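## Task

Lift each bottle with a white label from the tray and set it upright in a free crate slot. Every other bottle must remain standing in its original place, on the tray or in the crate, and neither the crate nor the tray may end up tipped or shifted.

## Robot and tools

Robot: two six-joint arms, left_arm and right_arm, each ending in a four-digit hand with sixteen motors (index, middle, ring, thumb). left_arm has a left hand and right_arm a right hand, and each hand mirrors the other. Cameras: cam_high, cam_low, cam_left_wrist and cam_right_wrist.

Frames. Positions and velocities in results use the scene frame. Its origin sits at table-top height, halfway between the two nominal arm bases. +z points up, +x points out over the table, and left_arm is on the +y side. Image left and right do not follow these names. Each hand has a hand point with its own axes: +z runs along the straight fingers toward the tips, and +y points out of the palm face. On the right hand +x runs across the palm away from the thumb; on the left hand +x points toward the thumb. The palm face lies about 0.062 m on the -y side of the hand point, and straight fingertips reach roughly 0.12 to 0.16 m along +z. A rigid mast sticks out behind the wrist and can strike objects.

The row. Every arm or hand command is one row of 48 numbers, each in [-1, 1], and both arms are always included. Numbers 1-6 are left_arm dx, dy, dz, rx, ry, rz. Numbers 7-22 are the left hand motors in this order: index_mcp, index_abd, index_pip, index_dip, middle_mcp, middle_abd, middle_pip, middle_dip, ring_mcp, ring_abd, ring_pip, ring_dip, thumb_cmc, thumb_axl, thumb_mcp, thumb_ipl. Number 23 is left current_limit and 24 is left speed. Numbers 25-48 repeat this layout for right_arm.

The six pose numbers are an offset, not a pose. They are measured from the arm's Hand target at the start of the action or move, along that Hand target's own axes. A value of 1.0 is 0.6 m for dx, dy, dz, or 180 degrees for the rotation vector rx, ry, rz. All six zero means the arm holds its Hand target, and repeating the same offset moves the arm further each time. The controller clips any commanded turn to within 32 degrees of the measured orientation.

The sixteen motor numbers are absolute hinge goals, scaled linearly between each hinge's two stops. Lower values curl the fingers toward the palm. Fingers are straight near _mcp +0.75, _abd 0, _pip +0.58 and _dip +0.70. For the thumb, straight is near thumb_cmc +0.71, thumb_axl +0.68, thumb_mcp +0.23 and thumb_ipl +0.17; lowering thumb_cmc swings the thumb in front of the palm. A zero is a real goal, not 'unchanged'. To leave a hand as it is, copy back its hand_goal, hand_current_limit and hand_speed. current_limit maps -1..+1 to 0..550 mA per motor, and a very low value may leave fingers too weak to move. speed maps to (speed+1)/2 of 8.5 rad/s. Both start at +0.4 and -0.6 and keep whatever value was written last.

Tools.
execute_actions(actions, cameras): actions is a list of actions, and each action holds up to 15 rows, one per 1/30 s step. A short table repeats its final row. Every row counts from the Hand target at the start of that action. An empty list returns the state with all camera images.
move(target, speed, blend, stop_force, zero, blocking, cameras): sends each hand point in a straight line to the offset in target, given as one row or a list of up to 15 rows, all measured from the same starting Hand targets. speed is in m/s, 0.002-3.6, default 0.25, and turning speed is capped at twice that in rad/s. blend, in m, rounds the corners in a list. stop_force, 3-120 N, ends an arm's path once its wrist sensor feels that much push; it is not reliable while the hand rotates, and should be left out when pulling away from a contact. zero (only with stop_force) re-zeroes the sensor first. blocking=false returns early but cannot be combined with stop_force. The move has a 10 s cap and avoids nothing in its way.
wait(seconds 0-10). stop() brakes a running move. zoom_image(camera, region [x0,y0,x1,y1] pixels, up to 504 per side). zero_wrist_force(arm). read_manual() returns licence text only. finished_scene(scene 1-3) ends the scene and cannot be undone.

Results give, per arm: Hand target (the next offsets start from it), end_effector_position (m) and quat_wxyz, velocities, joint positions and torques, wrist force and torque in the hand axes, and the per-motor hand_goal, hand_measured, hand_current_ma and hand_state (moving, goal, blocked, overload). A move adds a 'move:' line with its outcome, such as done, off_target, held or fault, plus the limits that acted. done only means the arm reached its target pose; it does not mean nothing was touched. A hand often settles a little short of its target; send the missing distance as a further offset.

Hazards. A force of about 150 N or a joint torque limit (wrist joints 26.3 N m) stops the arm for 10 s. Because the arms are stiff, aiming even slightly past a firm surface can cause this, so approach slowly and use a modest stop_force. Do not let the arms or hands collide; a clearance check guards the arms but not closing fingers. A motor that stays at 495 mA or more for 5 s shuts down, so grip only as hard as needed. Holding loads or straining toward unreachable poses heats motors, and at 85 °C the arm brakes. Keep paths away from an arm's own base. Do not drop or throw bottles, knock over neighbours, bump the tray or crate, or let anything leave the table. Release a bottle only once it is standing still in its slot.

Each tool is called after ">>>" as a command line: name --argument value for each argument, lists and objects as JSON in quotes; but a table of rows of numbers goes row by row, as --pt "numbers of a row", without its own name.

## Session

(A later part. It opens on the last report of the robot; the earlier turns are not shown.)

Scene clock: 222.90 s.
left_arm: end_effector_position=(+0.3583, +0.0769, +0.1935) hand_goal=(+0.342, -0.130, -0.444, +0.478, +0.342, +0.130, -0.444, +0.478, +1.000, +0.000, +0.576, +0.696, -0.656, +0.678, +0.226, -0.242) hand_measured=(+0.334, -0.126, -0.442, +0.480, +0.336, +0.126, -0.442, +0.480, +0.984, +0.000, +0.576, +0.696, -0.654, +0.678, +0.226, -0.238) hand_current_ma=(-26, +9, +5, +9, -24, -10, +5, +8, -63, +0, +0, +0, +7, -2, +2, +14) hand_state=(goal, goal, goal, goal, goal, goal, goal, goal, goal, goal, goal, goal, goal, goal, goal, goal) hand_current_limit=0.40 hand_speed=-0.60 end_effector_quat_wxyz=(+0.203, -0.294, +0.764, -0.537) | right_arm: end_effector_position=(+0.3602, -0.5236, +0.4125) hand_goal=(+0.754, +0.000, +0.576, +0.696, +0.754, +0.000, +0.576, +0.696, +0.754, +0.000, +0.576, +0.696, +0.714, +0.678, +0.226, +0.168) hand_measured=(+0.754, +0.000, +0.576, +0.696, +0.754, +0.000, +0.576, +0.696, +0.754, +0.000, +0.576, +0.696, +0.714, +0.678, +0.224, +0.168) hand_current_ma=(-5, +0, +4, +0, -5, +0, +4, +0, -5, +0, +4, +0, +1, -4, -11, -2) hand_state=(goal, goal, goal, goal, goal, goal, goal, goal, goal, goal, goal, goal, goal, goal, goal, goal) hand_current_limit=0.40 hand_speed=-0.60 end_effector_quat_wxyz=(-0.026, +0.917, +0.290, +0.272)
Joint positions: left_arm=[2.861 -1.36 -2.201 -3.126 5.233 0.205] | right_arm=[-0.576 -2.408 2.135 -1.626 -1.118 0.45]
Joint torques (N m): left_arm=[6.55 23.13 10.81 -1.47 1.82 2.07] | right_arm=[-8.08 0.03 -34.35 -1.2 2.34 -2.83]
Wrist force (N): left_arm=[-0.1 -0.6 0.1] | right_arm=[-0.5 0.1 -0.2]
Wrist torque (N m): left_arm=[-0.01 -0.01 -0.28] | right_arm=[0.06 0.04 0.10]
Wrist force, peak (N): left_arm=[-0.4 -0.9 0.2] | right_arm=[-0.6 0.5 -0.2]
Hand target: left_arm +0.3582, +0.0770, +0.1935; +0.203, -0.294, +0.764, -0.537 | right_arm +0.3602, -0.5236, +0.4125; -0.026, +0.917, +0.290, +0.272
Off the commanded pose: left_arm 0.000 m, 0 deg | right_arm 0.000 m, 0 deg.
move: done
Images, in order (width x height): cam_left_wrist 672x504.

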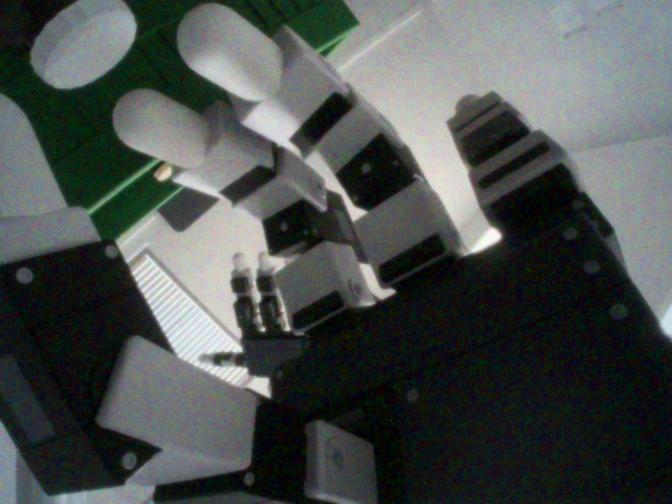

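>>> move --target '[0,0.0299,0.0056,0,0,0,0.342,-0.13,-0.445,0.478,0.342,0.13,-0.445,0.478,1.0,0,0.576,0.696,-0.657,0.678,0.225,-0.243,0.4,-0.6,0,0,0,0,0,0,0.754,0,0.576,0.696,0.754,0,0.576,0.696,0.754,0,0.576,0.696,0.714,0.678,0.226,0.168,0.4,-0.6]' --speed 0.1 --cameras '["cam_left_wrist","cam_low"]'

>>> zoom_image --camera "cam_low" --region '[400, 110, 500, 240]'

Scene clock: 229.13 s.
left_arm: end_effector_position=(+0.3561, +0.0792, +0.1756) hand_goal=(+0.342, -0.130, -0.444, +0.478, +0.342, +0.130, -0.444, +0.478, +1.000, +0.000, +0.576, +0.696, -0.656, +0.678, +0.226, -0.242) hand_measured=(+0.334, -0.126, -0.442, +0.480, +0.336, +0.126, -0.442, +0.480, +0.984, +0.000, +0.576, +0.696, -0.654, +0.678, +0.226, -0.238) hand_current_ma=(-26, +9, +5, +9, -24, -10, +5, +8, -63, +0, +0, +0, +7, -2, +2, +14) hand_state=(goal, goal, goal, goal, goal, goal, goal, goal, goal, goal, goal, goal, goal, goal, goal, goal) hand_current_limit=0.40 hand_speed=-0.60 end_effector_quat_wxyz=(+0.203, -0.294, +0.764, -0.537) | right_arm: end_effector_position=(+0.3602, -0.5236, +0.4125) hand_goal=(+0.754, +0.000, +0.576, +0.696, +0.754, +0.000, +0.576, +0.696, +0.754, +0.000, +0.576, +0.696, +0.714, +0.678, +0.226, +0.168) hand_measured=(+0.754, +0.000, +0.576, +0.696, +0.754, +0.000, +0.576, +0.696, +0.754, +0.000, +0.576, +0.696, +0.714, +0.678, +0.224, +0.168) hand_current_ma=(-5, +0, +4, +0, -5, +0, +4, +0, -5, +0, +4, +0, +1, -4, -11, -2) hand_state=(goal, goal, goal, goal, goal, goal, goal, goal, goal, goal, goal, goal, goal, goal, goal, goal) hand_current_limit=0.40 hand_speed=-0.60 end_effector_quat_wxyz=(-0.026, +0.917, +0.290, +0.272)
Joint positions: left_arm=[2.868 -1.374 -2.241 -3.074 5.239 0.208] | right_arm=[-0.576 -2.408 2.135 -1.626 -1.118 0.45]
Joint torques (N m): left_arm=[6.42 0.11 9.49 2.97 1.8 2.41] | right_arm=[-8.43 0.18 -34.58 -1.05 2.02 -2.68]
Wrist force (N): left_arm=[-0.4 -0.7 0.2] | right_arm=[-0.4 0.1 -0.1]
Wrist torque (N m): left_arm=[-0.03 0.03 -0.28] | right_arm=[0.04 0.02 0.11]
Wrist force, peak (N): left_arm=[-0.2 -1.1 0.1] | right_arm=[-0.7 0.3 -0.3]
Hand target: left_arm +0.3561, +0.0792, +0.1755; +0.203, -0.294, +0.764, -0.537 | right_arm +0.3602, -0.5236, +0.4125; -0.026, +0.917, +0.290, +0.272
Off the commanded pose: left_arm 0.000 m, 0 deg | right_arm 0.000 m, 0 deg.
move: done
Images, in order (width x height): cam_low 896x504, cam_left_wrist 672x504.

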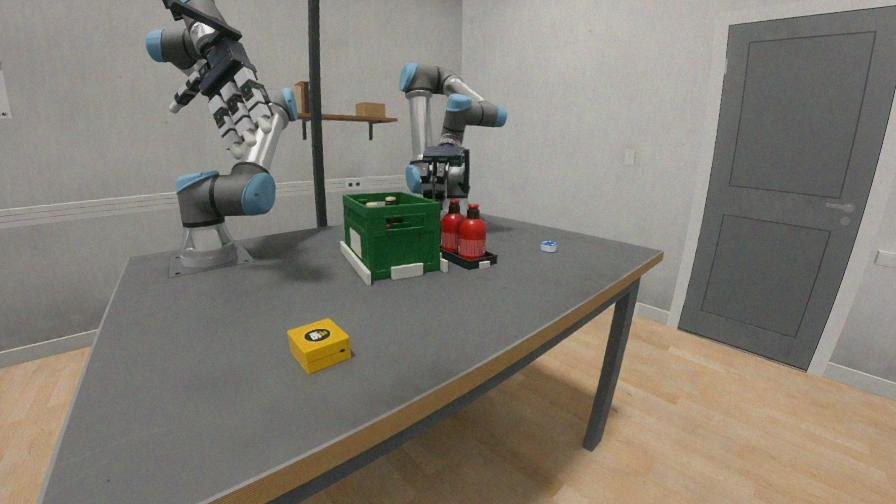

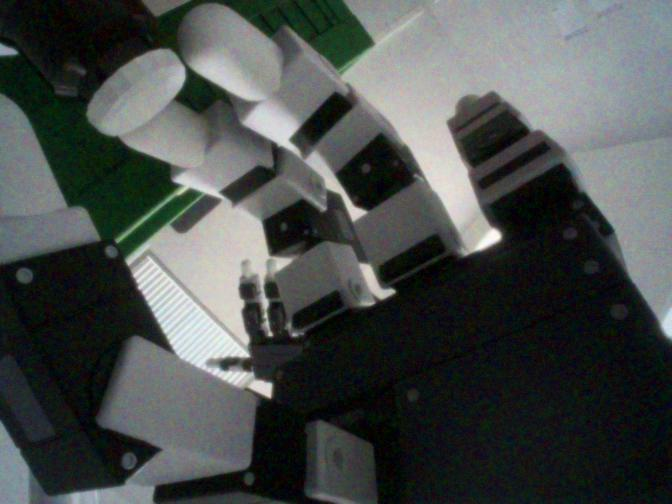

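Scaled by 3.877 from the camera's 896x504 image, which has a finer 1280x720 frame.

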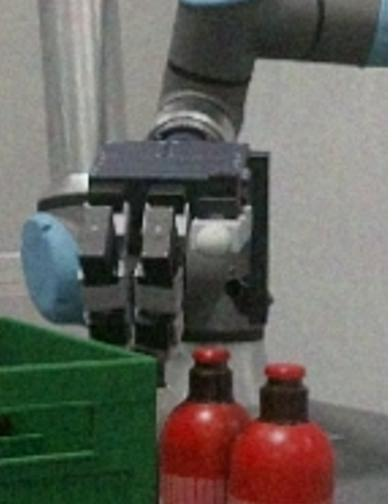

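>>> move --target '[0,0.0235,0.0086,0,0,0,0.342,-0.13,-0.445,0.478,0.342,0.13,-0.445,0.478,1.0,0,0.576,0.696,-0.657,0.678,0.225,-0.243,0.4,-0.6,0,0,0,0,0,0,0.754,0,0.576,0.696,0.754,0,0.576,0.696,0.754,0,0.576,0.696,0.714,0.678,0.226,0.168,0.4,-0.6]' --speed 0.08 --cameras '["cam_left_wrist"]' --stop_force 4

>>> zoom_image --camera "cam_left_wrist" --region '[0, 0, 300, 260]'

Scene clock: 235.10 s.
left_arm: end_effector_position=(+0.3561, +0.0791, +0.1605) hand_goal=(+0.342, -0.130, -0.444, +0.478, +0.342, +0.130, -0.444, +0.478, +1.000, +0.000, +0.576, +0.696, -0.656, +0.678, +0.226, -0.242) hand_measured=(+0.334, -0.126, -0.442, +0.480, +0.336, +0.126, -0.442, +0.480, +0.984, +0.000, +0.576, +0.696, -0.654, +0.678, +0.226, -0.238) hand_current_ma=(-26, +9, +5, +9, -24, -10, +5, +8, -63, +0, +0, +0, +7, -2, +2, +14) hand_state=(goal, goal, goal, goal, goal, goal, goal, goal, goal, goal, goal, goal, goal, goal, goal, goal) hand_current_limit=0.40 hand_speed=-0.60 end_effector_quat_wxyz=(+0.203, -0.294, +0.764, -0.537) | right_arm: end_effector_position=(+0.3602, -0.5236, +0.4125) hand_goal=(+0.754, +0.000, +0.576, +0.696, +0.754, +0.000, +0.576, +0.696, +0.754, +0.000, +0.576, +0.696, +0.714, +0.678, +0.226, +0.168) hand_measured=(+0.754, +0.000, +0.576, +0.696, +0.754, +0.000, +0.576, +0.696, +0.754, +0.000, +0.576, +0.696, +0.714, +0.678, +0.224, +0.168) hand_current_ma=(-5, +0, +4, +0, -5, +0, +4, +0, -5, +0, +4, +0, +1, -4, -11, -2) hand_state=(goal, goal, goal, goal, goal, goal, goal, goal, goal, goal, goal, goal, goal, goal, goal, goal) hand_current_limit=0.40 hand_speed=-0.60 end_effector_quat_wxyz=(-0.026, +0.917, +0.290, +0.272)
Joint positions: left_arm=[2.868 -1.396 -2.268 -3.025 5.239 0.208] | right_arm=[-0.576 -2.408 2.135 -1.626 -1.118 0.45]
Joint torques (N m): left_arm=[-6.52 -0.86 8.9 2.73 -1.2 -2.7] | right_arm=[-7.84 0.22 -33.55 -1.14 2.28 -2.66]
Wrist force (N): left_arm=[-0.1 -0.8 0.3] | right_arm=[-0.4 0.2 -0.3]
Wrist torque (N m): left_arm=[-0.06 0.00 -0.25] | right_arm=[0.07 0.03 0.11]
Wrist force, peak (N): left_arm=[-0.4 -1.0 0.3] | right_arm=[-0.7 0.2 -0.3]
Hand target: left_arm +0.3561, +0.0791, +0.1605; +0.203, -0.294, +0.764, -0.537 | right_arm +0.3602, -0.5236, +0.4125; -0.026, +0.917, +0.290, +0.272
Off the commanded pose: left_arm 0.000 m, 0 deg | right_arm 0.000 m, 0 deg.
move: done
Images, in order (width x height): cam_left_wrist 672x504.

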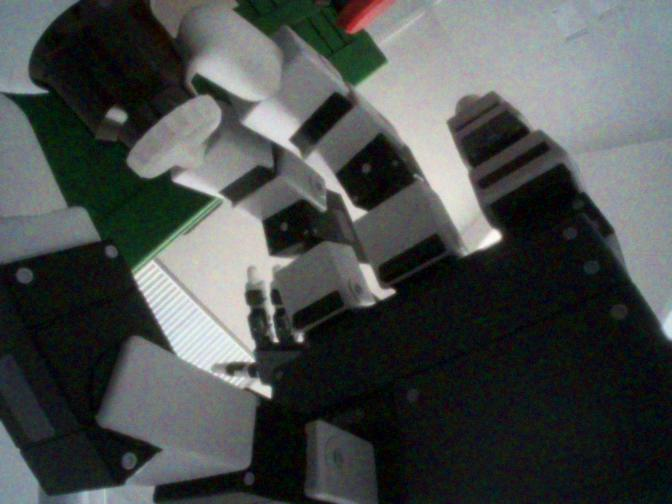

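Scaled by 1.680 from the camera's 672x504 image, which has a finer 960x720 frame.

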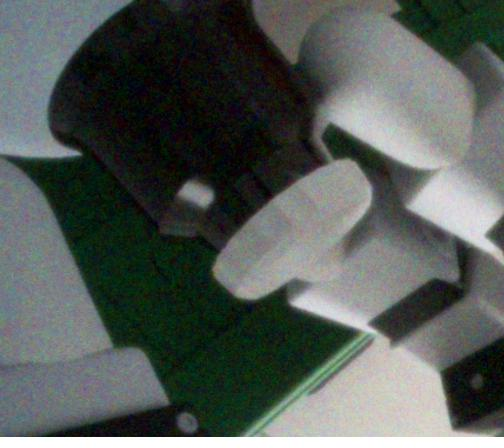

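>>> move --target '[0,0,0,0,0,0,0.26,-0.13,-0.445,0.478,0.26,0.13,-0.445,0.478,1.0,0,0.576,0.696,-0.657,0.678,0.14,-0.243,0.2,-0.9,0,0,0,0,0,0,0.754,0,0.576,0.696,0.754,0,0.576,0.696,0.754,0,0.576,0.696,0.714,0.678,0.226,0.168,0.4,-0.6]'

>>> move --target '[0,0,0,0,0,0,0.14,-0.13,-0.445,0.478,0.14,0.13,-0.445,0.478,1.0,0,0.576,0.696,-0.657,0.678,0.02,-0.243,0.2,-0.92,0,0,0,0,0,0,0.754,0,0.576,0.696,0.754,0,0.576,0.696,0.754,0,0.576,0.696,0.714,0.678,0.226,0.168,0.4,-0.6]' --cameras '["cam_left_wrist"]'

Scene clock: 239.70 s.
left_arm: end_effector_position=(+0.3561, +0.0791, +0.1605) hand_goal=(+0.260, -0.130, -0.444, +0.478, +0.260, +0.130, -0.444, +0.478, +1.000, +0.000, +0.576, +0.696, -0.656, +0.678, +0.140, -0.242) hand_measured=(+0.266, -0.126, -0.442, +0.480, +0.282, +0.126, -0.440, +0.480, +0.984, +0.000, +0.576, +0.696, -0.654, +0.678, +0.142, -0.238) hand_current_ma=(+23, +9, +9, +9, +91, -10, +14, +8, -63, +0, +0, +0, +7, -2, +8, +14) hand_state=(goal, goal, goal, goal, blocked, goal, goal, goal, goal, goal, goal, goal, goal, goal, goal, goal) hand_current_limit=0.20 hand_speed=-0.90 end_effector_quat_wxyz=(+0.203, -0.294, +0.764, -0.537) | right_arm: end_effector_position=(+0.3602, -0.5236, +0.4125) hand_goal=(+0.754, +0.000, +0.576, +0.696, +0.754, +0.000, +0.576, +0.696, +0.754, +0.000, +0.576, +0.696, +0.714, +0.678, +0.226, +0.168) hand_measured=(+0.754, +0.000, +0.576, +0.696, +0.754, +0.000, +0.576, +0.696, +0.754, +0.000, +0.576, +0.696, +0.714, +0.678, +0.224, +0.168) hand_current_ma=(-5, +0, +4, +0, -5, +0, +4, +0, -5, +0, +4, +0, +1, -4, -11, -2) hand_state=(goal, goal, goal, goal, goal, goal, goal, goal, goal, goal, goal, goal, goal, goal, goal, goal) hand_current_limit=0.40 hand_speed=-0.60 end_effector_quat_wxyz=(-0.026, +0.917, +0.290, +0.272)
Joint positions: left_arm=[2.868 -1.396 -2.268 -3.025 5.239 0.208] | right_arm=[-0.576 -2.408 2.135 -1.626 -1.118 0.45]
Joint torques (N m): left_arm=[-6.21 0.15 9.72 1.39 -1.1 -2.8] | right_arm=[-7.97 0.09 -33.74 -1.09 2.28 -2.5]
Wrist force (N): left_arm=[-0.2 -1.0 1.1] | right_arm=[-0.3 0.2 -0.3]
Wrist torque (N m): left_arm=[0.02 0.01 -0.25] | right_arm=[0.06 0.02 0.11]
Wrist force, peak (N): left_arm=[-0.2 -1.8 1.1] | right_arm=[-0.7 0.3 -0.3]
Hand target: left_arm +0.3561, +0.0791, +0.1605; +0.203, -0.294, +0.764, -0.537 | right_arm +0.3602, -0.5236, +0.4125; -0.026, +0.917, +0.290, +0.272
Off the commanded pose: left_arm 0.000 m, 0 deg | right_arm 0.000 m, 0 deg.
move: done

Scene clock: 240.20 s.
left_arm: end_effector_position=(+0.3561, +0.0791, +0.1605) hand_goal=(+0.140, -0.130, -0.444, +0.478, +0.140, +0.130, -0.444, +0.478, +1.000, +0.000, +0.576, +0.696, -0.656, +0.678, +0.020, -0.242) hand_measured=(+0.244, -0.126, -0.434, +0.480, +0.262, +0.126, -0.434, +0.480, +0.984, +0.000, +0.576, +0.696, -0.654, +0.678, +0.134, -0.232) hand_current_ma=(+330, +9, +37, +9, +330, -10, +34, +8, -63, +0, +0, +0, +7, -2, +330, +51) hand_state=(blocked, goal, goal, goal, blocked, goal, goal, goal, goal, goal, goal, goal, goal, goal, blocked, goal) hand_current_limit=0.20 hand_speed=-0.92 end_effector_quat_wxyz=(+0.203, -0.294, +0.764, -0.537) | right_arm: end_effector_position=(+0.3602, -0.5236, +0.4125) hand_goal=(+0.754, +0.000, +0.576, +0.696, +0.754, +0.000, +0.576, +0.696, +0.754, +0.000, +0.576, +0.696, +0.714, +0.678, +0.226, +0.168) hand_measured=(+0.754, +0.000, +0.576, +0.696, +0.754, +0.000, +0.576, +0.696, +0.754, +0.000, +0.576, +0.696, +0.714, +0.678, +0.224, +0.168) hand_current_ma=(-5, +0, +4, +0, -5, +0, +4, +0, -5, +0, +4, +0, +1, -4, -11, -2) hand_state=(goal, goal, goal, goal, goal, goal, goal, goal, goal, goal, goal, goal, goal, goal, goal, goal) hand_current_limit=0.40 hand_speed=-0.60 end_effector_quat_wxyz=(-0.026, +0.917, +0.290, +0.272)
Joint positions: left_arm=[2.868 -1.396 -2.268 -3.025 5.239 0.208] | right_arm=[-0.576 -2.408 2.135 -1.626 -1.118 0.45]
Joint torques (N m): left_arm=[-6.74 0.1 9.9 0.73 -0.81 -2.68] | right_arm=[-7.93 0.85 -33.23 -0.91 2.29 -2.47]
Wrist force (N): left_arm=[-0.2 -6.0 0.2] | right_arm=[-0.5 0.1 -0.2]
Wrist torque (N m): left_arm=[-0.24 0.01 -0.24] | right_arm=[0.05 0.05 0.09]
Wrist force, peak (N): left_arm=[-0.1 -6.1 0.3] | right_arm=[-0.7 0.2 -0.4]
Hand target: left_arm +0.3561, +0.0791, +0.1605; +0.203, -0.294, +0.764, -0.537 | right_arm +0.3602, -0.5236, +0.4125; -0.026, +0.917, +0.290, +0.272
Off the commanded pose: left_arm 0.000 m, 0 deg | right_arm 0.000 m, 0 deg.
move: done
Images, in order (width x height): cam_left_wrist 672x504.

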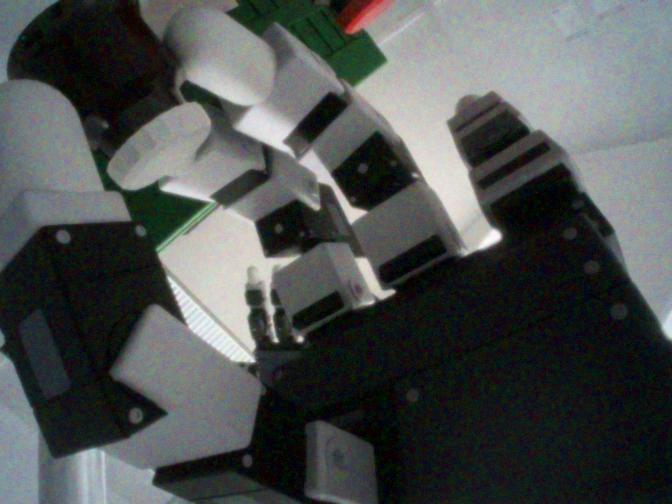

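>>> move --target '[0,0,0,0,0,0,0.32,-0.13,-0.445,0.478,0.32,0.13,-0.445,0.478,1.0,0,0.576,0.696,-0.657,0.678,0.2,-0.243,0.2,-0.9,0,0,0,0,0,0,0.754,0,0.576,0.696,0.754,0,0.576,0.696,0.754,0,0.576,0.696,0.714,0.678,0.226,0.168,0.4,-0.6]'

>>> move --target '[0,-0.0078,-0.0029,0,0,0,0.32,-0.13,-0.445,0.478,0.32,0.13,-0.445,0.478,1.0,0,0.576,0.696,-0.657,0.678,0.2,-0.243,0.2,-0.9,0,0,0,0,0,0,0.754,0,0.576,0.696,0.754,0,0.576,0.696,0.754,0,0.576,0.696,0.714,0.678,0.226,0.168,0.4,-0.6]' --speed 0.05 --cameras '["cam_left_wrist"]'

>>> move --target '[0,0,0,0,0,0,0.14,-0.13,-0.445,0.478,0.14,0.13,-0.445,0.478,1.0,0,0.576,0.696,-0.657,0.678,0.02,-0.243,0.2,-0.92,0,0,0,0,0,0,0.754,0,0.576,0.696,0.754,0,0.576,0.696,0.754,0,0.576,0.696,0.714,0.678,0.226,0.168,0.4,-0.6]' --cameras '["cam_left_wrist"]'

Scene clock: 252.57 s.
left_arm: end_effector_position=(+0.3561, +0.0791, +0.1605) hand_goal=(+0.320, -0.130, -0.444, +0.478, +0.320, +0.130, -0.444, +0.478, +1.000, +0.000, +0.576, +0.696, -0.656, +0.678, +0.200, -0.242) hand_measured=(+0.310, -0.126, -0.440, +0.480, +0.322, +0.126, -0.438, +0.480, +0.984, +0.000, +0.576, +0.696, -0.654, +0.678, +0.196, -0.238) hand_current_ma=(-41, +9, +15, +6, +9, -10, +21, +6, -63, +0, +0, +0, +7, -2, -16, +15) hand_state=(goal, goal, goal, goal, goal, goal, goal, goal, goal, goal, goal, goal, goal, goal, goal, goal) hand_current_limit=0.20 hand_speed=-0.90 end_effector_quat_wxyz=(+0.203, -0.294, +0.764, -0.537) | right_arm: end_effector_position=(+0.3602, -0.5236, +0.4125) hand_goal=(+0.754, +0.000, +0.576, +0.696, +0.754, +0.000, +0.576, +0.696, +0.754, +0.000, +0.576, +0.696, +0.714, +0.678, +0.226, +0.168) hand_measured=(+0.754, +0.000, +0.576, +0.696, +0.754, +0.000, +0.576, +0.696, +0.754, +0.000, +0.576, +0.696, +0.714, +0.678, +0.224, +0.168) hand_current_ma=(-5, +0, +4, +0, -5, +0, +4, +0, -5, +0, +4, +0, +1, -4, -11, -2) hand_state=(goal, goal, goal, goal, goal, goal, goal, goal, goal, goal, goal, goal, goal, goal, goal, goal) hand_current_limit=0.40 hand_speed=-0.60 end_effector_quat_wxyz=(-0.026, +0.917, +0.290, +0.272)
Joint positions: left_arm=[2.868 -1.396 -2.268 -3.025 5.239 0.208] | right_arm=[-0.576 -2.408 2.135 -1.626 -1.118 0.45]
Joint torques (N m): left_arm=[-5.23 0.46 9.57 -1.82 -0.85 -1.15] | right_arm=[-7.48 0.61 -33.62 -1.12 2.26 -2.47]
Wrist force (N): left_arm=[-0.4 -1.2 0.5] | right_arm=[-0.4 0.1 -0.2]
Wrist torque (N m): left_arm=[-0.04 0.00 -0.23] | right_arm=[0.05 0.02 0.11]
Wrist force, peak (N): left_arm=[-0.2 -6.3 0.3] | right_arm=[-0.7 0.2 -0.3]
Hand target: left_arm +0.3561, +0.0791, +0.1605; +0.203, -0.294, +0.764, -0.537 | right_arm +0.3602, -0.5236, +0.4125; -0.026, +0.917, +0.290, +0.272
Off the commanded pose: left_arm 0.000 m, 0 deg | right_arm 0.000 m, 0 deg.
move: done

Scene clock: 253.37 s.
left_arm: end_effector_position=(+0.3561, +0.0791, +0.1654) hand_goal=(+0.320, -0.130, -0.444, +0.478, +0.320, +0.130, -0.444, +0.478, +1.000, +0.000, +0.576, +0.696, -0.656, +0.678, +0.200, -0.242) hand_measured=(+0.310, -0.126, -0.440, +0.480, +0.322, +0.126, -0.438, +0.480, +0.984, +0.000, +0.576, +0.696, -0.654, +0.678, +0.196, -0.238) hand_current_ma=(-41, +9, +15, +6, +9, -10, +21, +6, -63, +0, +0, +0, +7, -2, -16, +15) hand_state=(goal, goal, goal, goal, goal, goal, goal, goal, goal, goal, goal, goal, goal, goal, goal, goal) hand_current_limit=0.20 hand_speed=-0.90 end_effector_quat_wxyz=(+0.203, -0.294, +0.764, -0.537) | right_arm: end_effector_position=(+0.3602, -0.5236, +0.4125) hand_goal=(+0.754, +0.000, +0.576, +0.696, +0.754, +0.000, +0.576, +0.696, +0.754, +0.000, +0.576, +0.696, +0.714, +0.678, +0.226, +0.168) hand_measured=(+0.754, +0.000, +0.576, +0.696, +0.754, +0.000, +0.576, +0.696, +0.754, +0.000, +0.576, +0.696, +0.714, +0.678, +0.224, +0.168) hand_current_ma=(-5, +0, +4, +0, -5, +0, +4, +0, -5, +0, +4, +0, +1, -4, -11, -2) hand_state=(goal, goal, goal, goal, goal, goal, goal, goal, goal, goal, goal, goal, goal, goal, goal, goal) hand_current_limit=0.40 hand_speed=-0.60 end_effector_quat_wxyz=(-0.026, +0.917, +0.290, +0.272)
Joint positions: left_arm=[2.868 -1.389 -2.26 -3.04 5.239 0.208] | right_arm=[-0.576 -2.408 2.135 -1.626 -1.118 0.45]
Joint torques (N m): left_arm=[5.36 24.42 23.25 -1.79 1.76 1] | right_arm=[-8.64 -0.45 -34.46 -1.13 2.38 -2.46]
Wrist force (N): left_arm=[-0.3 -0.6 0.6] | right_arm=[-0.4 0.2 -0.1]
Wrist torque (N m): left_arm=[-0.01 -0.01 -0.24] | right_arm=[0.05 0.03 0.10]
Wrist force, peak (N): left_arm=[-0.7 -1.6 0.7] | right_arm=[-0.7 0.1 -0.3]
Hand target: left_arm +0.3561, +0.0792, +0.1655; +0.203, -0.294, +0.764, -0.537 | right_arm +0.3602, -0.5236, +0.4125; -0.026, +0.917, +0.290, +0.272
Off the commanded pose: left_arm 0.000 m, 0 deg | right_arm 0.000 m, 0 deg.
move: done
Images, in order (width x height): cam_left_wrist 672x504.

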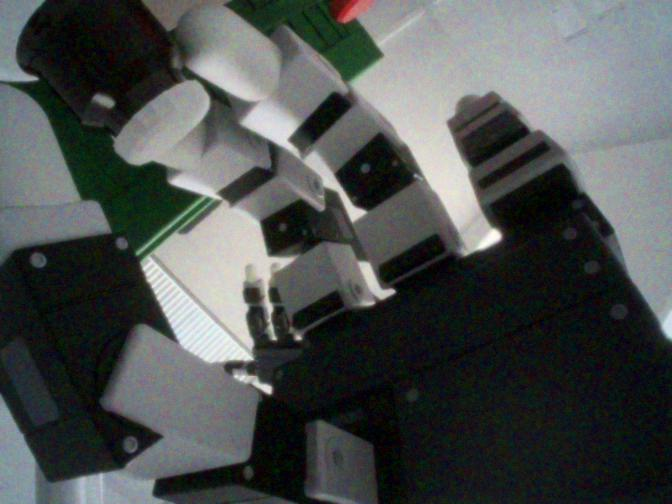

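Scene clock: 254.10 s.
left_arm: end_effector_position=(+0.3561, +0.0791, +0.1655) hand_goal=(+0.140, -0.130, -0.444, +0.478, +0.140, +0.130, -0.444, +0.478, +1.000, +0.000, +0.576, +0.696, -0.656, +0.678, +0.020, -0.242) hand_measured=(+0.236, -0.126, -0.432, +0.480, +0.252, +0.126, -0.430, +0.482, +0.984, +0.000, +0.576, +0.696, -0.654, +0.678, +0.140, -0.232) hand_current_ma=(+330, +10, +43, +9, +328, -14, +55, +13, -63, +0, +0, +0, +7, -2, +330, +54) hand_state=(moving, goal, goal, goal, blocked, goal, goal, goal, goal, goal, goal, goal, goal, goal, blocked, goal) hand_current_limit=0.20 hand_speed=-0.92 end_effector_quat_wxyz=(+0.203, -0.294, +0.764, -0.537) | right_arm: end_effector_position=(+0.3602, -0.5236, +0.4125) hand_goal=(+0.754, +0.000, +0.576, +0.696, +0.754, +0.000, +0.576, +0.696, +0.754, +0.000, +0.576, +0.696, +0.714, +0.678, +0.226, +0.168) hand_measured=(+0.754, +0.000, +0.576, +0.696, +0.754, +0.000, +0.576, +0.696, +0.754, +0.000, +0.576, +0.696, +0.714, +0.678, +0.224, +0.168) hand_current_ma=(-5, +0, +4, +0, -5, +0, +4, +0, -5, +0, +4, +0, +1, -4, -11, -2) hand_state=(goal, goal, goal, goal, goal, goal, goal, goal, goal, goal, goal, goal, goal, goal, goal, goal) hand_current_limit=0.40 hand_speed=-0.60 end_effector_quat_wxyz=(-0.026, +0.917, +0.290, +0.272)
Joint positions: left_arm=[2.868 -1.388 -2.26 -3.041 5.239 0.208] | right_arm=[-0.576 -2.408 2.135 -1.626 -1.118 0.45]
Joint torques (N m): left_arm=[6.14 22.18 20.64 -1.76 1.49 1.63] | right_arm=[-8.77 0.69 -33.09 -1.07 2.1 -2.69]
Wrist force (N): left_arm=[0.1 -4.4 0.5] | right_arm=[-0.5 0.3 -0.3]
Wrist torque (N m): left_arm=[-0.18 -0.03 -0.22] | right_arm=[0.08 0.04 0.10]
Wrist force, peak (N): left_arm=[0.0 -5.0 0.5] | right_arm=[-0.6 0.2 -0.2]
Hand target: left_arm +0.3561, +0.0792, +0.1655; +0.203, -0.294, +0.764, -0.537 | right_arm +0.3602, -0.5236, +0.4125; -0.026, +0.917, +0.290, +0.272
Off the commanded pose: left_arm 0.000 m, 0 deg | right_arm 0.000 m, 0 deg.
move: done
Images, in order (width x height): cam_left_wrist 672x504.

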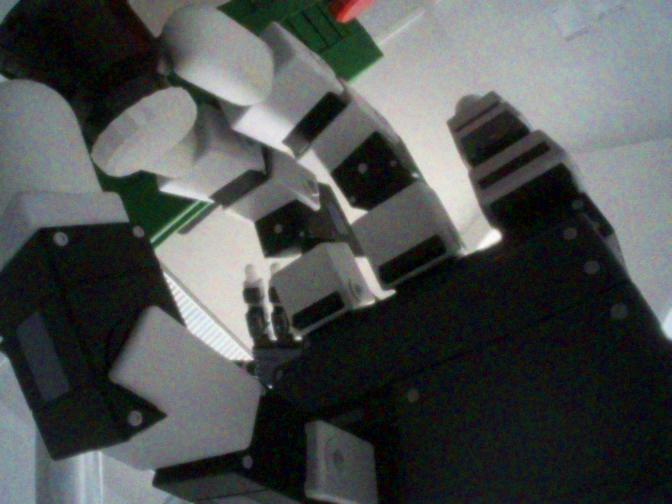

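>>> move --target '[0,0,0,0,0,0,0.32,-0.13,-0.445,0.478,0.32,0.13,-0.445,0.478,1.0,0,0.576,0.696,-0.657,0.678,0.2,-0.243,0.2,-0.9,0,0,0,0,0,0,0.754,0,0.576,0.696,0.754,0,0.576,0.696,0.754,0,0.576,0.696,0.714,0.678,0.226,0.168,0.4,-0.6]' --cameras '["cam_left_wrist"]'

>>> move --target '[0,0.0089,-0.0003,0,0,0,0.32,-0.13,-0.445,0.478,0.32,0.13,-0.445,0.478,1.0,0,0.576,0.696,-0.657,0.678,0.2,-0.243,0.2,-0.9,0,0,0,0,0,0,0.754,0,0.576,0.696,0.754,0,0.576,0.696,0.754,0,0.576,0.696,0.714,0.678,0.226,0.168,0.4,-0.6]' --speed 0.05 --cameras '["cam_left_wrist"]'

>>> move --target '[0,0,0,0,0,0,0.16,-0.13,-0.445,0.478,0.16,0.13,-0.445,0.478,1.0,0,0.576,0.696,-0.657,0.678,0.04,-0.243,0.2,-0.94,0,0,0,0,0,0,0.754,0,0.576,0.696,0.754,0,0.576,0.696,0.754,0,0.576,0.696,0.714,0.678,0.226,0.168,0.4,-0.6]' --cameras '["cam_left_wrist"]'

>>> zoom_image --camera "cam_left_wrist" --region '[0, 0, 300, 260]'

Scene clock: 268.33 s.
left_arm: end_effector_position=(+0.3561, +0.0792, +0.1655) hand_goal=(+0.320, -0.130, -0.444, +0.478, +0.320, +0.130, -0.444, +0.478, +1.000, +0.000, +0.576, +0.696, -0.656, +0.678, +0.200, -0.242) hand_measured=(+0.310, -0.126, -0.438, +0.480, +0.320, +0.126, -0.434, +0.482, +0.984, +0.000, +0.576, +0.696, -0.654, +0.678, +0.196, -0.238) hand_current_ma=(-37, +10, +17, +7, +2, -14, +32, +11, -63, +0, +0, +0, +7, -2, -16, +15) hand_state=(goal, goal, goal, goal, goal, goal, goal, goal, goal, goal, goal, goal, goal, goal, goal, goal) hand_current_limit=0.20 hand_speed=-0.90 end_effector_quat_wxyz=(+0.203, -0.294, +0.764, -0.537) | right_arm: end_effector_position=(+0.3602, -0.5236, +0.4125) hand_goal=(+0.754, +0.000, +0.576, +0.696, +0.754, +0.000, +0.576, +0.696, +0.754, +0.000, +0.576, +0.696, +0.714, +0.678, +0.226, +0.168) hand_measured=(+0.754, +0.000, +0.576, +0.696, +0.754, +0.000, +0.576, +0.696, +0.754, +0.000, +0.576, +0.696, +0.714, +0.678, +0.224, +0.168) hand_current_ma=(-5, +0, +4, +0, -5, +0, +4, +0, -5, +0, +4, +0, +1, -4, -11, -2) hand_state=(goal, goal, goal, goal, goal, goal, goal, goal, goal, goal, goal, goal, goal, goal, goal, goal) hand_current_limit=0.40 hand_speed=-0.60 end_effector_quat_wxyz=(-0.026, +0.917, +0.290, +0.272)
Joint positions: left_arm=[2.868 -1.388 -2.26 -3.041 5.239 0.208] | right_arm=[-0.576 -2.408 2.135 -1.626 -1.118 0.45]
Joint torques (N m): left_arm=[6.35 5.81 10.57 -1.71 -1.02 1.66] | right_arm=[-8.09 1.05 -34.66 -1.14 2.25 -2.51]
Wrist force (N): left_arm=[-0.6 -1.0 0.6] | right_arm=[-0.6 0.2 -0.3]
Wrist torque (N m): left_arm=[-0.04 0.03 -0.25] | right_arm=[0.07 0.05 0.09]
Wrist force, peak (N): left_arm=[-0.4 -5.0 0.5] | right_arm=[-0.7 0.2 -0.2]
Hand target: left_arm +0.3561, +0.0792, +0.1655; +0.203, -0.294, +0.764, -0.537 | right_arm +0.3602, -0.5236, +0.4125; -0.026, +0.917, +0.290, +0.272
Off the commanded pose: left_arm 0.000 m, 0 deg | right_arm 0.000 m, 0 deg.
move: done
Images, in order (width x height): cam_left_wrist 672x504.

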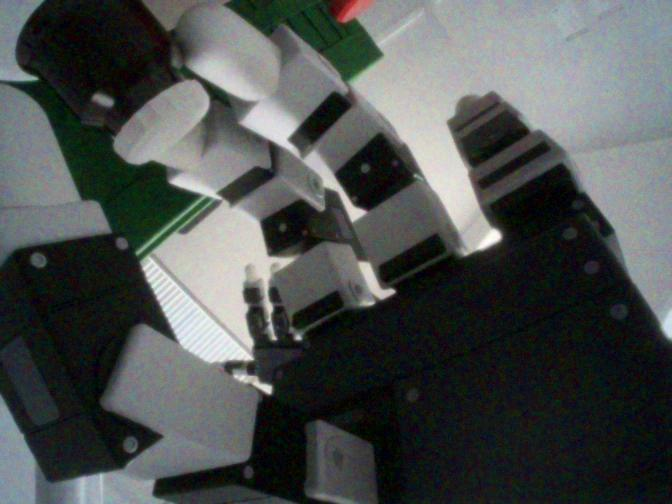

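Scene clock: 269.13 s.
left_arm: end_effector_position=(+0.3548, +0.0806, +0.1607) hand_goal=(+0.320, -0.130, -0.444, +0.478, +0.320, +0.130, -0.444, +0.478, +1.000, +0.000, +0.576, +0.696, -0.656, +0.678, +0.200, -0.242) hand_measured=(+0.316, -0.126, -0.440, +0.480, +0.328, +0.126, -0.438, +0.480, +0.984, +0.000, +0.576, +0.696, -0.654, +0.678, +0.196, -0.238) hand_current_ma=(-11, +10, +11, +6, +27, -14, +20, +4, -63, +0, +0, +0, +7, -2, -16, +15) hand_state=(goal, goal, goal, goal, goal, goal, goal, goal, goal, goal, goal, goal, goal, goal, goal, goal) hand_current_limit=0.20 hand_speed=-0.90 end_effector_quat_wxyz=(+0.203, -0.294, +0.764, -0.537) | right_arm: end_effector_position=(+0.3602, -0.5236, +0.4125) hand_goal=(+0.754, +0.000, +0.576, +0.696, +0.754, +0.000, +0.576, +0.696, +0.754, +0.000, +0.576, +0.696, +0.714, +0.678, +0.226, +0.168) hand_measured=(+0.754, +0.000, +0.576, +0.696, +0.754, +0.000, +0.576, +0.696, +0.754, +0.000, +0.576, +0.696, +0.714, +0.678, +0.224, +0.168) hand_current_ma=(-5, +0, +4, +0, -5, +0, +4, +0, -5, +0, +4, +0, +1, -4, -11, -2) hand_state=(goal, goal, goal, goal, goal, goal, goal, goal, goal, goal, goal, goal, goal, goal, goal, goal) hand_current_limit=0.40 hand_speed=-0.60 end_effector_quat_wxyz=(-0.026, +0.917, +0.290, +0.272)
Joint positions: left_arm=[2.873 -1.39 -2.273 -3.027 5.243 0.21] | right_arm=[-0.576 -2.408 2.135 -1.626 -1.118 0.45]
Joint torques (N m): left_arm=[6.91 0.23 7.83 2.08 2.03 2.45] | right_arm=[-8.03 1.12 -33.43 -1.12 2.13 -2.44]
Wrist force (N): left_arm=[-0.7 -3.0 0.8] | right_arm=[-0.4 0.1 -0.2]
Wrist torque (N m): left_arm=[-0.06 0.01 -0.24] | right_arm=[0.04 0.03 0.11]
Wrist force, peak (N): left_arm=[-0.6 -3.2 0.9] | right_arm=[-0.6 0.0 -0.3]
Hand target: left_arm +0.3547, +0.0806, +0.1605; +0.203, -0.294, +0.764, -0.537 | right_arm +0.3602, -0.5236, +0.4125; -0.026, +0.917, +0.290, +0.272
Off the commanded pose: left_arm 0.000 m, 0 deg | right_arm 0.000 m, 0 deg.
move: done
Images, in order (width x height): cam_left_wrist 672x504.

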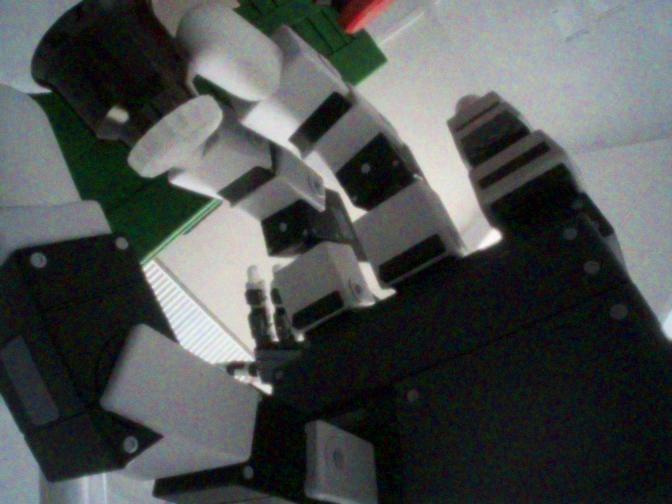

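Scene clock: 270.03 s.
left_arm: end_effector_position=(+0.3547, +0.0806, +0.1605) hand_goal=(+0.160, -0.130, -0.444, +0.478, +0.160, +0.130, -0.444, +0.478, +1.000, +0.000, +0.576, +0.696, -0.656, +0.678, +0.040, -0.242) hand_measured=(+0.238, -0.126, -0.434, +0.480, +0.250, +0.124, -0.432, +0.480, +0.984, +0.000, +0.576, +0.696, -0.654, +0.678, +0.142, -0.232) hand_current_ma=(+329, +13, +40, +7, +330, -16, +40, +4, -63, +0, +0, +0, +7, -2, +330, +56) hand_state=(blocked, goal, goal, goal, blocked, goal, goal, goal, goal, goal, goal, goal, goal, goal, blocked, goal) hand_current_limit=0.20 hand_speed=-0.94 end_effector_quat_wxyz=(+0.203, -0.294, +0.764, -0.537) | right_arm: end_effector_position=(+0.3602, -0.5236, +0.4125) hand_goal=(+0.754, +0.000, +0.576, +0.696, +0.754, +0.000, +0.576, +0.696, +0.754, +0.000, +0.576, +0.696, +0.714, +0.678, +0.226, +0.168) hand_measured=(+0.754, +0.000, +0.576, +0.696, +0.754, +0.000, +0.576, +0.696, +0.754, +0.000, +0.576, +0.696, +0.714, +0.678, +0.224, +0.168) hand_current_ma=(-5, +0, +4, +0, -5, +0, +4, +0, -5, +0, +4, +0, +1, -4, -11, -2) hand_state=(goal, goal, goal, goal, goal, goal, goal, goal, goal, goal, goal, goal, goal, goal, goal, goal) hand_current_limit=0.40 hand_speed=-0.60 end_effector_quat_wxyz=(-0.026, +0.917, +0.290, +0.272)
Joint positions: left_arm=[2.873 -1.39 -2.273 -3.027 5.243 0.21] | right_arm=[-0.576 -2.408 2.135 -1.626 -1.118 0.45]
Joint torques (N m): left_arm=[5.29 2.54 9.07 1.85 1.64 2.45] | right_arm=[-8.68 0.52 -33.45 -1.32 2.12 -2.63]
Wrist force (N): left_arm=[-0.2 -5.1 0.5] | right_arm=[-0.3 0.1 -0.4]
Wrist torque (N m): left_arm=[-0.23 0.01 -0.24] | right_arm=[0.07 0.03 0.12]
Wrist force, peak (N): left_arm=[-0.4 -5.5 0.4] | right_arm=[-0.6 0.3 -0.3]
Hand target: left_arm +0.3547, +0.0806, +0.1605; +0.203, -0.294, +0.764, -0.537 | right_arm +0.3602, -0.5236, +0.4125; -0.026, +0.917, +0.290, +0.272
Off the commanded pose: left_arm 0.000 m, 0 deg | right_arm 0.000 m, 0 deg.
move: done
Images, in order (width x height): cam_left_wrist 672x504.

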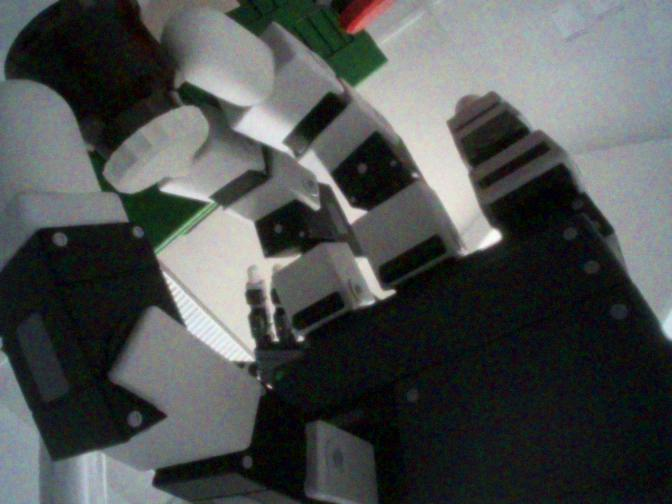

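Scaled by 1.680 from the camera's 672x504 image, which has a finer 960x720 frame.

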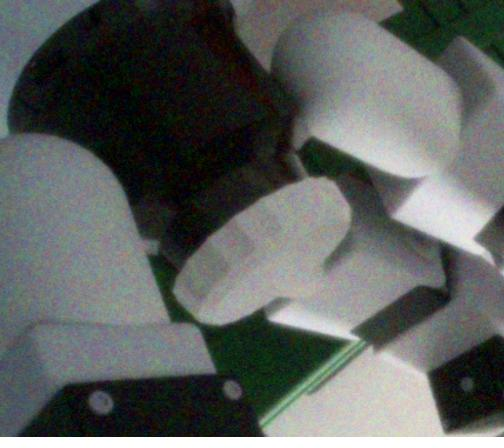

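>>> move --target '[0,0,0,0,0,0,0.02,-0.13,-0.445,0.478,0.02,0.13,-0.445,0.478,1.0,0,0.576,0.696,-0.657,0.678,-0.15,-0.243,0.77,-0.92,0,0,0,0,0,0,0.754,0,0.576,0.696,0.754,0,0.576,0.696,0.754,0,0.576,0.696,0.714,0.678,0.226,0.168,0.4,-0.6]' --cameras '["cam_left_wrist"]'

>>> move --target '[0,-0.0125,-0.0046,0,0,0,0.02,-0.13,-0.445,0.478,0.02,0.13,-0.445,0.478,1.0,0,0.576,0.696,-0.657,0.678,-0.15,-0.243,0.77,-0.92,0,0,0,0,0,0,0.754,0,0.576,0.696,0.754,0,0.576,0.696,0.754,0,0.576,0.696,0.714,0.678,0.226,0.168,0.4,-0.6]' --speed 0.02 --cameras '["cam_left_wrist"]'

Scene clock: 277.13 s.
left_arm: end_effector_position=(+0.3547, +0.0806, +0.1605) hand_goal=(+0.020, -0.130, -0.444, +0.478, +0.020, +0.130, -0.444, +0.478, +1.000, +0.000, +0.576, +0.696, -0.656, +0.678, -0.150, -0.242) hand_measured=(+0.224, -0.124, -0.430, +0.482, +0.238, +0.122, -0.430, +0.480, +0.984, +0.000, +0.576, +0.696, -0.654, +0.678, +0.142, -0.222) hand_current_ma=(+487, +16, +55, +10, +487, -22, +56, +6, -63, +0, +0, +0, +8, -2, +487, +105) hand_state=(blocked, goal, goal, goal, blocked, goal, goal, goal, goal, goal, goal, goal, goal, goal, blocked, goal) hand_current_limit=0.77 hand_speed=-0.92 end_effector_quat_wxyz=(+0.203, -0.294, +0.764, -0.537) | right_arm: end_effector_position=(+0.3602, -0.5236, +0.4125) hand_goal=(+0.754, +0.000, +0.576, +0.696, +0.754, +0.000, +0.576, +0.696, +0.754, +0.000, +0.576, +0.696, +0.714, +0.678, +0.226, +0.168) hand_measured=(+0.754, +0.000, +0.576, +0.696, +0.754, +0.000, +0.576, +0.696, +0.754, +0.000, +0.576, +0.696, +0.714, +0.678, +0.224, +0.168) hand_current_ma=(-5, +0, +4, +0, -5, +0, +4, +0, -5, +0, +4, +0, +1, -4, -11, -2) hand_state=(goal, goal, goal, goal, goal, goal, goal, goal, goal, goal, goal, goal, goal, goal, goal, goal) hand_current_limit=0.40 hand_speed=-0.60 end_effector_quat_wxyz=(-0.026, +0.917, +0.290, +0.272)
Joint positions: left_arm=[2.873 -1.39 -2.273 -3.027 5.243 0.21] | right_arm=[-0.576 -2.408 2.135 -1.626 -1.118 0.45]
Joint torques (N m): left_arm=[6.86 7.79 12.46 -1.39 -0.36 2.3] | right_arm=[-8.56 -0.86 -33.25 -1.02 2.27 -2.52]
Wrist force (N): left_arm=[-0.1 -7.5 -0.1] | right_arm=[-0.4 0.1 -0.2]
Wrist torque (N m): left_arm=[-0.37 0.00 -0.22] | right_arm=[0.05 0.03 0.11]
Wrist force, peak (N): left_arm=[-0.2 -7.7 -0.1] | right_arm=[-0.6 0.1 -0.3]
Hand target: left_arm +0.3547, +0.0806, +0.1605; +0.203, -0.294, +0.764, -0.537 | right_arm +0.3602, -0.5236, +0.4125; -0.026, +0.917, +0.290, +0.272
Off the commanded pose: left_arm 0.000 m, 0 deg | right_arm 0.000 m, 0 deg.
move: done
Images, in order (width x height): cam_left_wrist 672x504.

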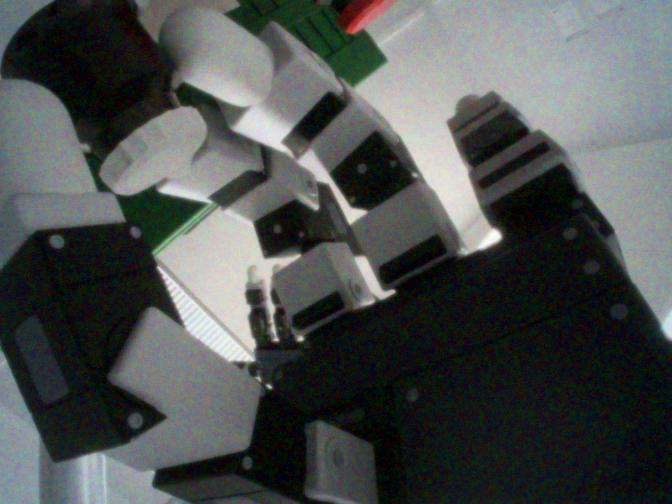

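Scene clock: 278.00 s.
left_arm: end_effector_position=(+0.3547, +0.0807, +0.1684) hand_goal=(+0.020, -0.130, -0.444, +0.478, +0.020, +0.130, -0.444, +0.478, +1.000, +0.000, +0.576, +0.696, -0.656, +0.678, -0.150, -0.242) hand_measured=(+0.196, -0.114, -0.408, +0.496, +0.194, +0.110, -0.402, +0.498, +0.984, +0.000, +0.576, +0.696, -0.642, +0.682, +0.142, -0.200) hand_current_ma=(+486, +50, +147, +73, +487, -68, +170, +78, -63, +0, +0, +0, +54, +15, +487, +241) hand_state=(blocked, goal, blocked, goal, blocked, blocked, blocked, blocked, goal, goal, goal, goal, goal, goal, blocked, blocked) hand_current_limit=0.77 hand_speed=-0.92 end_effector_quat_wxyz=(+0.203, -0.294, +0.764, -0.537) | right_arm: end_effector_position=(+0.3602, -0.5236, +0.4125) hand_goal=(+0.754, +0.000, +0.576, +0.696, +0.754, +0.000, +0.576, +0.696, +0.754, +0.000, +0.576, +0.696, +0.714, +0.678, +0.226, +0.168) hand_measured=(+0.754, +0.000, +0.576, +0.696, +0.754, +0.000, +0.576, +0.696, +0.754, +0.000, +0.576, +0.696, +0.714, +0.678, +0.224, +0.168) hand_current_ma=(-5, +0, +4, +0, -5, +0, +4, +0, -5, +0, +4, +0, +1, -4, -11, -2) hand_state=(goal, goal, goal, goal, goal, goal, goal, goal, goal, goal, goal, goal, goal, goal, goal, goal) hand_current_limit=0.40 hand_speed=-0.60 end_effector_quat_wxyz=(-0.026, +0.917, +0.290, +0.272)
Joint positions: left_arm=[2.873 -1.378 -2.259 -3.053 5.244 0.21] | right_arm=[-0.576 -2.408 2.135 -1.626 -1.118 0.45]
Joint torques (N m): left_arm=[6.38 24.04 27.19 -1.03 1.97 2.15] | right_arm=[-8.55 -0.33 -32.54 -1.1 2.16 -2.54]
Wrist force (N): left_arm=[-0.2 6.0 2.2] | right_arm=[-0.4 0.1 -0.2]
Wrist torque (N m): left_arm=[0.39 0.01 -0.30] | right_arm=[0.05 0.03 0.10]
Wrist force, peak (N): left_arm=[-0.2 -7.6 -0.1] | right_arm=[-0.6 0.2 -0.4]
Hand target: left_arm +0.3547, +0.0807, +0.1685; +0.203, -0.294, +0.764, -0.537 | right_arm +0.3602, -0.5236, +0.4125; -0.026, +0.917, +0.290, +0.272
Off the commanded pose: left_arm 0.000 m, 0 deg | right_arm 0.000 m, 0 deg.
move: done
Images, in order (width x height): cam_left_wrist 672x504.

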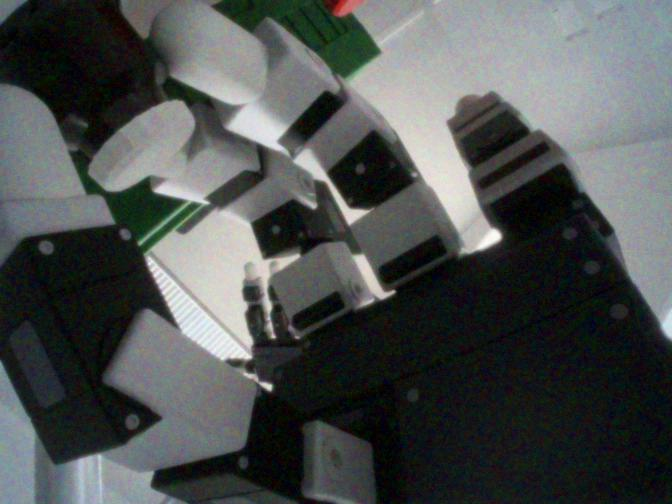

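>>> move --target '[0,-0.0125,-0.0046,0,0,0,0.02,-0.13,-0.445,0.478,0.02,0.13,-0.445,0.478,1.0,0,0.576,0.696,-0.657,0.678,-0.15,-0.243,0.77,-0.92,0,0,0,0,0,0,0.754,0,0.576,0.696,0.754,0,0.576,0.696,0.754,0,0.576,0.696,0.714,0.678,0.226,0.168,0.4,-0.6]' --speed 0.02 --cameras '["cam_left_wrist","cam_low"]'

>>> zoom_image --camera "cam_low" --region '[400, 110, 500, 240]'

Scene clock: 284.83 s.
left_arm: end_effector_position=(+0.3547, +0.0807, +0.1764) hand_goal=(+0.020, -0.130, -0.444, +0.478, +0.020, +0.130, -0.444, +0.478, +1.000, +0.000, +0.576, +0.696, -0.656, +0.678, -0.150, -0.242) hand_measured=(+0.196, -0.114, -0.408, +0.496, +0.194, +0.110, -0.402, +0.498, +0.984, +0.000, +0.576, +0.696, -0.642, +0.682, +0.142, -0.200) hand_current_ma=(+487, +50, +147, +73, +487, -68, +172, +80, -63, +0, +0, +0, +54, +15, +487, +241) hand_state=(blocked, goal, blocked, goal, blocked, blocked, blocked, blocked, goal, goal, goal, goal, goal, goal, blocked, blocked) hand_current_limit=0.77 hand_speed=-0.92 end_effector_quat_wxyz=(+0.203, -0.294, +0.764, -0.537) | right_arm: end_effector_position=(+0.3602, -0.5236, +0.4125) hand_goal=(+0.754, +0.000, +0.576, +0.696, +0.754, +0.000, +0.576, +0.696, +0.754, +0.000, +0.576, +0.696, +0.714, +0.678, +0.226, +0.168) hand_measured=(+0.754, +0.000, +0.576, +0.696, +0.754, +0.000, +0.576, +0.696, +0.754, +0.000, +0.576, +0.696, +0.714, +0.678, +0.224, +0.168) hand_current_ma=(-5, +0, +4, +0, -5, +0, +4, +0, -5, +0, +4, +0, +1, -4, -11, -2) hand_state=(goal, goal, goal, goal, goal, goal, goal, goal, goal, goal, goal, goal, goal, goal, goal, goal) hand_current_limit=0.40 hand_speed=-0.60 end_effector_quat_wxyz=(-0.026, +0.917, +0.290, +0.272)
Joint positions: left_arm=[2.873 -1.367 -2.245 -3.078 5.244 0.21] | right_arm=[-0.576 -2.408 2.135 -1.626 -1.118 0.45]
Joint torques (N m): left_arm=[5.6 24.63 26.88 -0.98 2.03 2.34] | right_arm=[-9.32 0.49 -33.32 -1.26 2.06 -2.4]
Wrist force (N): left_arm=[-0.1 6.1 2.4] | right_arm=[-0.5 0.2 0.0]
Wrist torque (N m): left_arm=[0.36 0.00 -0.29] | right_arm=[0.05 0.04 0.10]
Wrist force, peak (N): left_arm=[-0.3 6.5 2.1] | right_arm=[-0.7 0.2 -0.3]
Hand target: left_arm +0.3547, +0.0807, +0.1765; +0.203, -0.294, +0.764, -0.537 | right_arm +0.3602, -0.5236, +0.4125; -0.026, +0.917, +0.290, +0.272
Off the commanded pose: left_arm 0.000 m, 0 deg | right_arm 0.000 m, 0 deg.
move: done
Images, in order (width x height): cam_low 896x504, cam_left_wrist 672x504.

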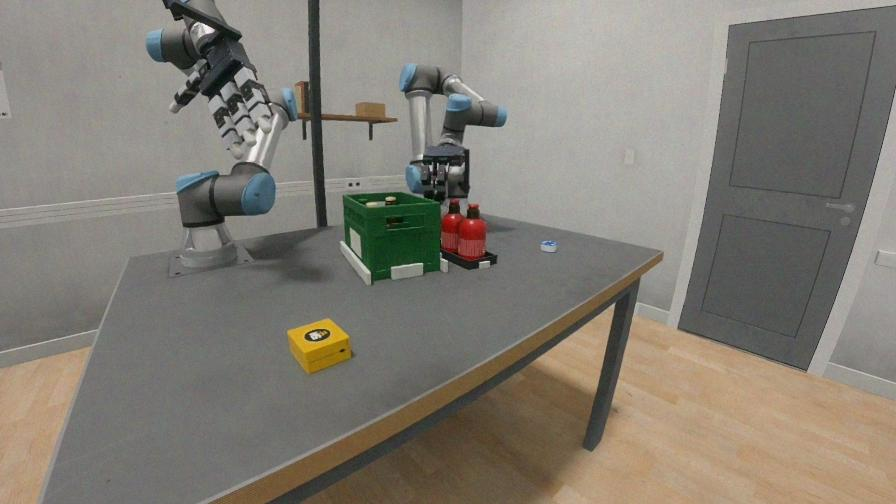

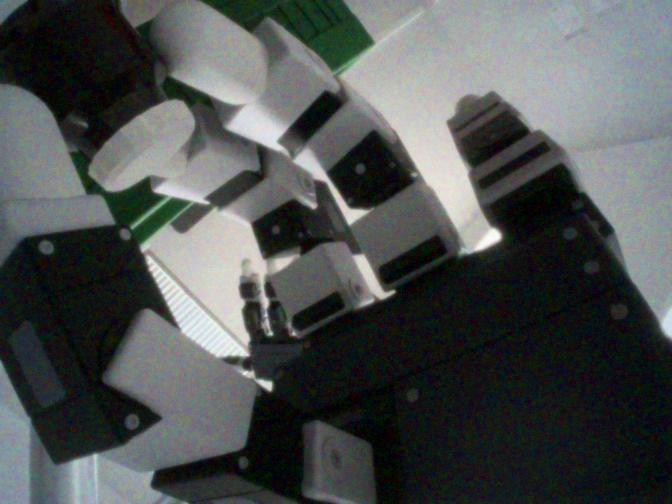

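Scaled by 3.877 from the camera's 896x504 image, which has a finer 1280x720 frame.

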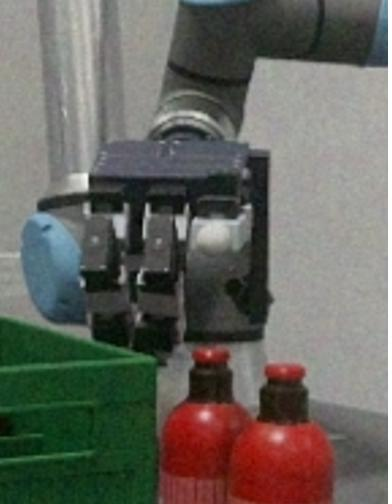

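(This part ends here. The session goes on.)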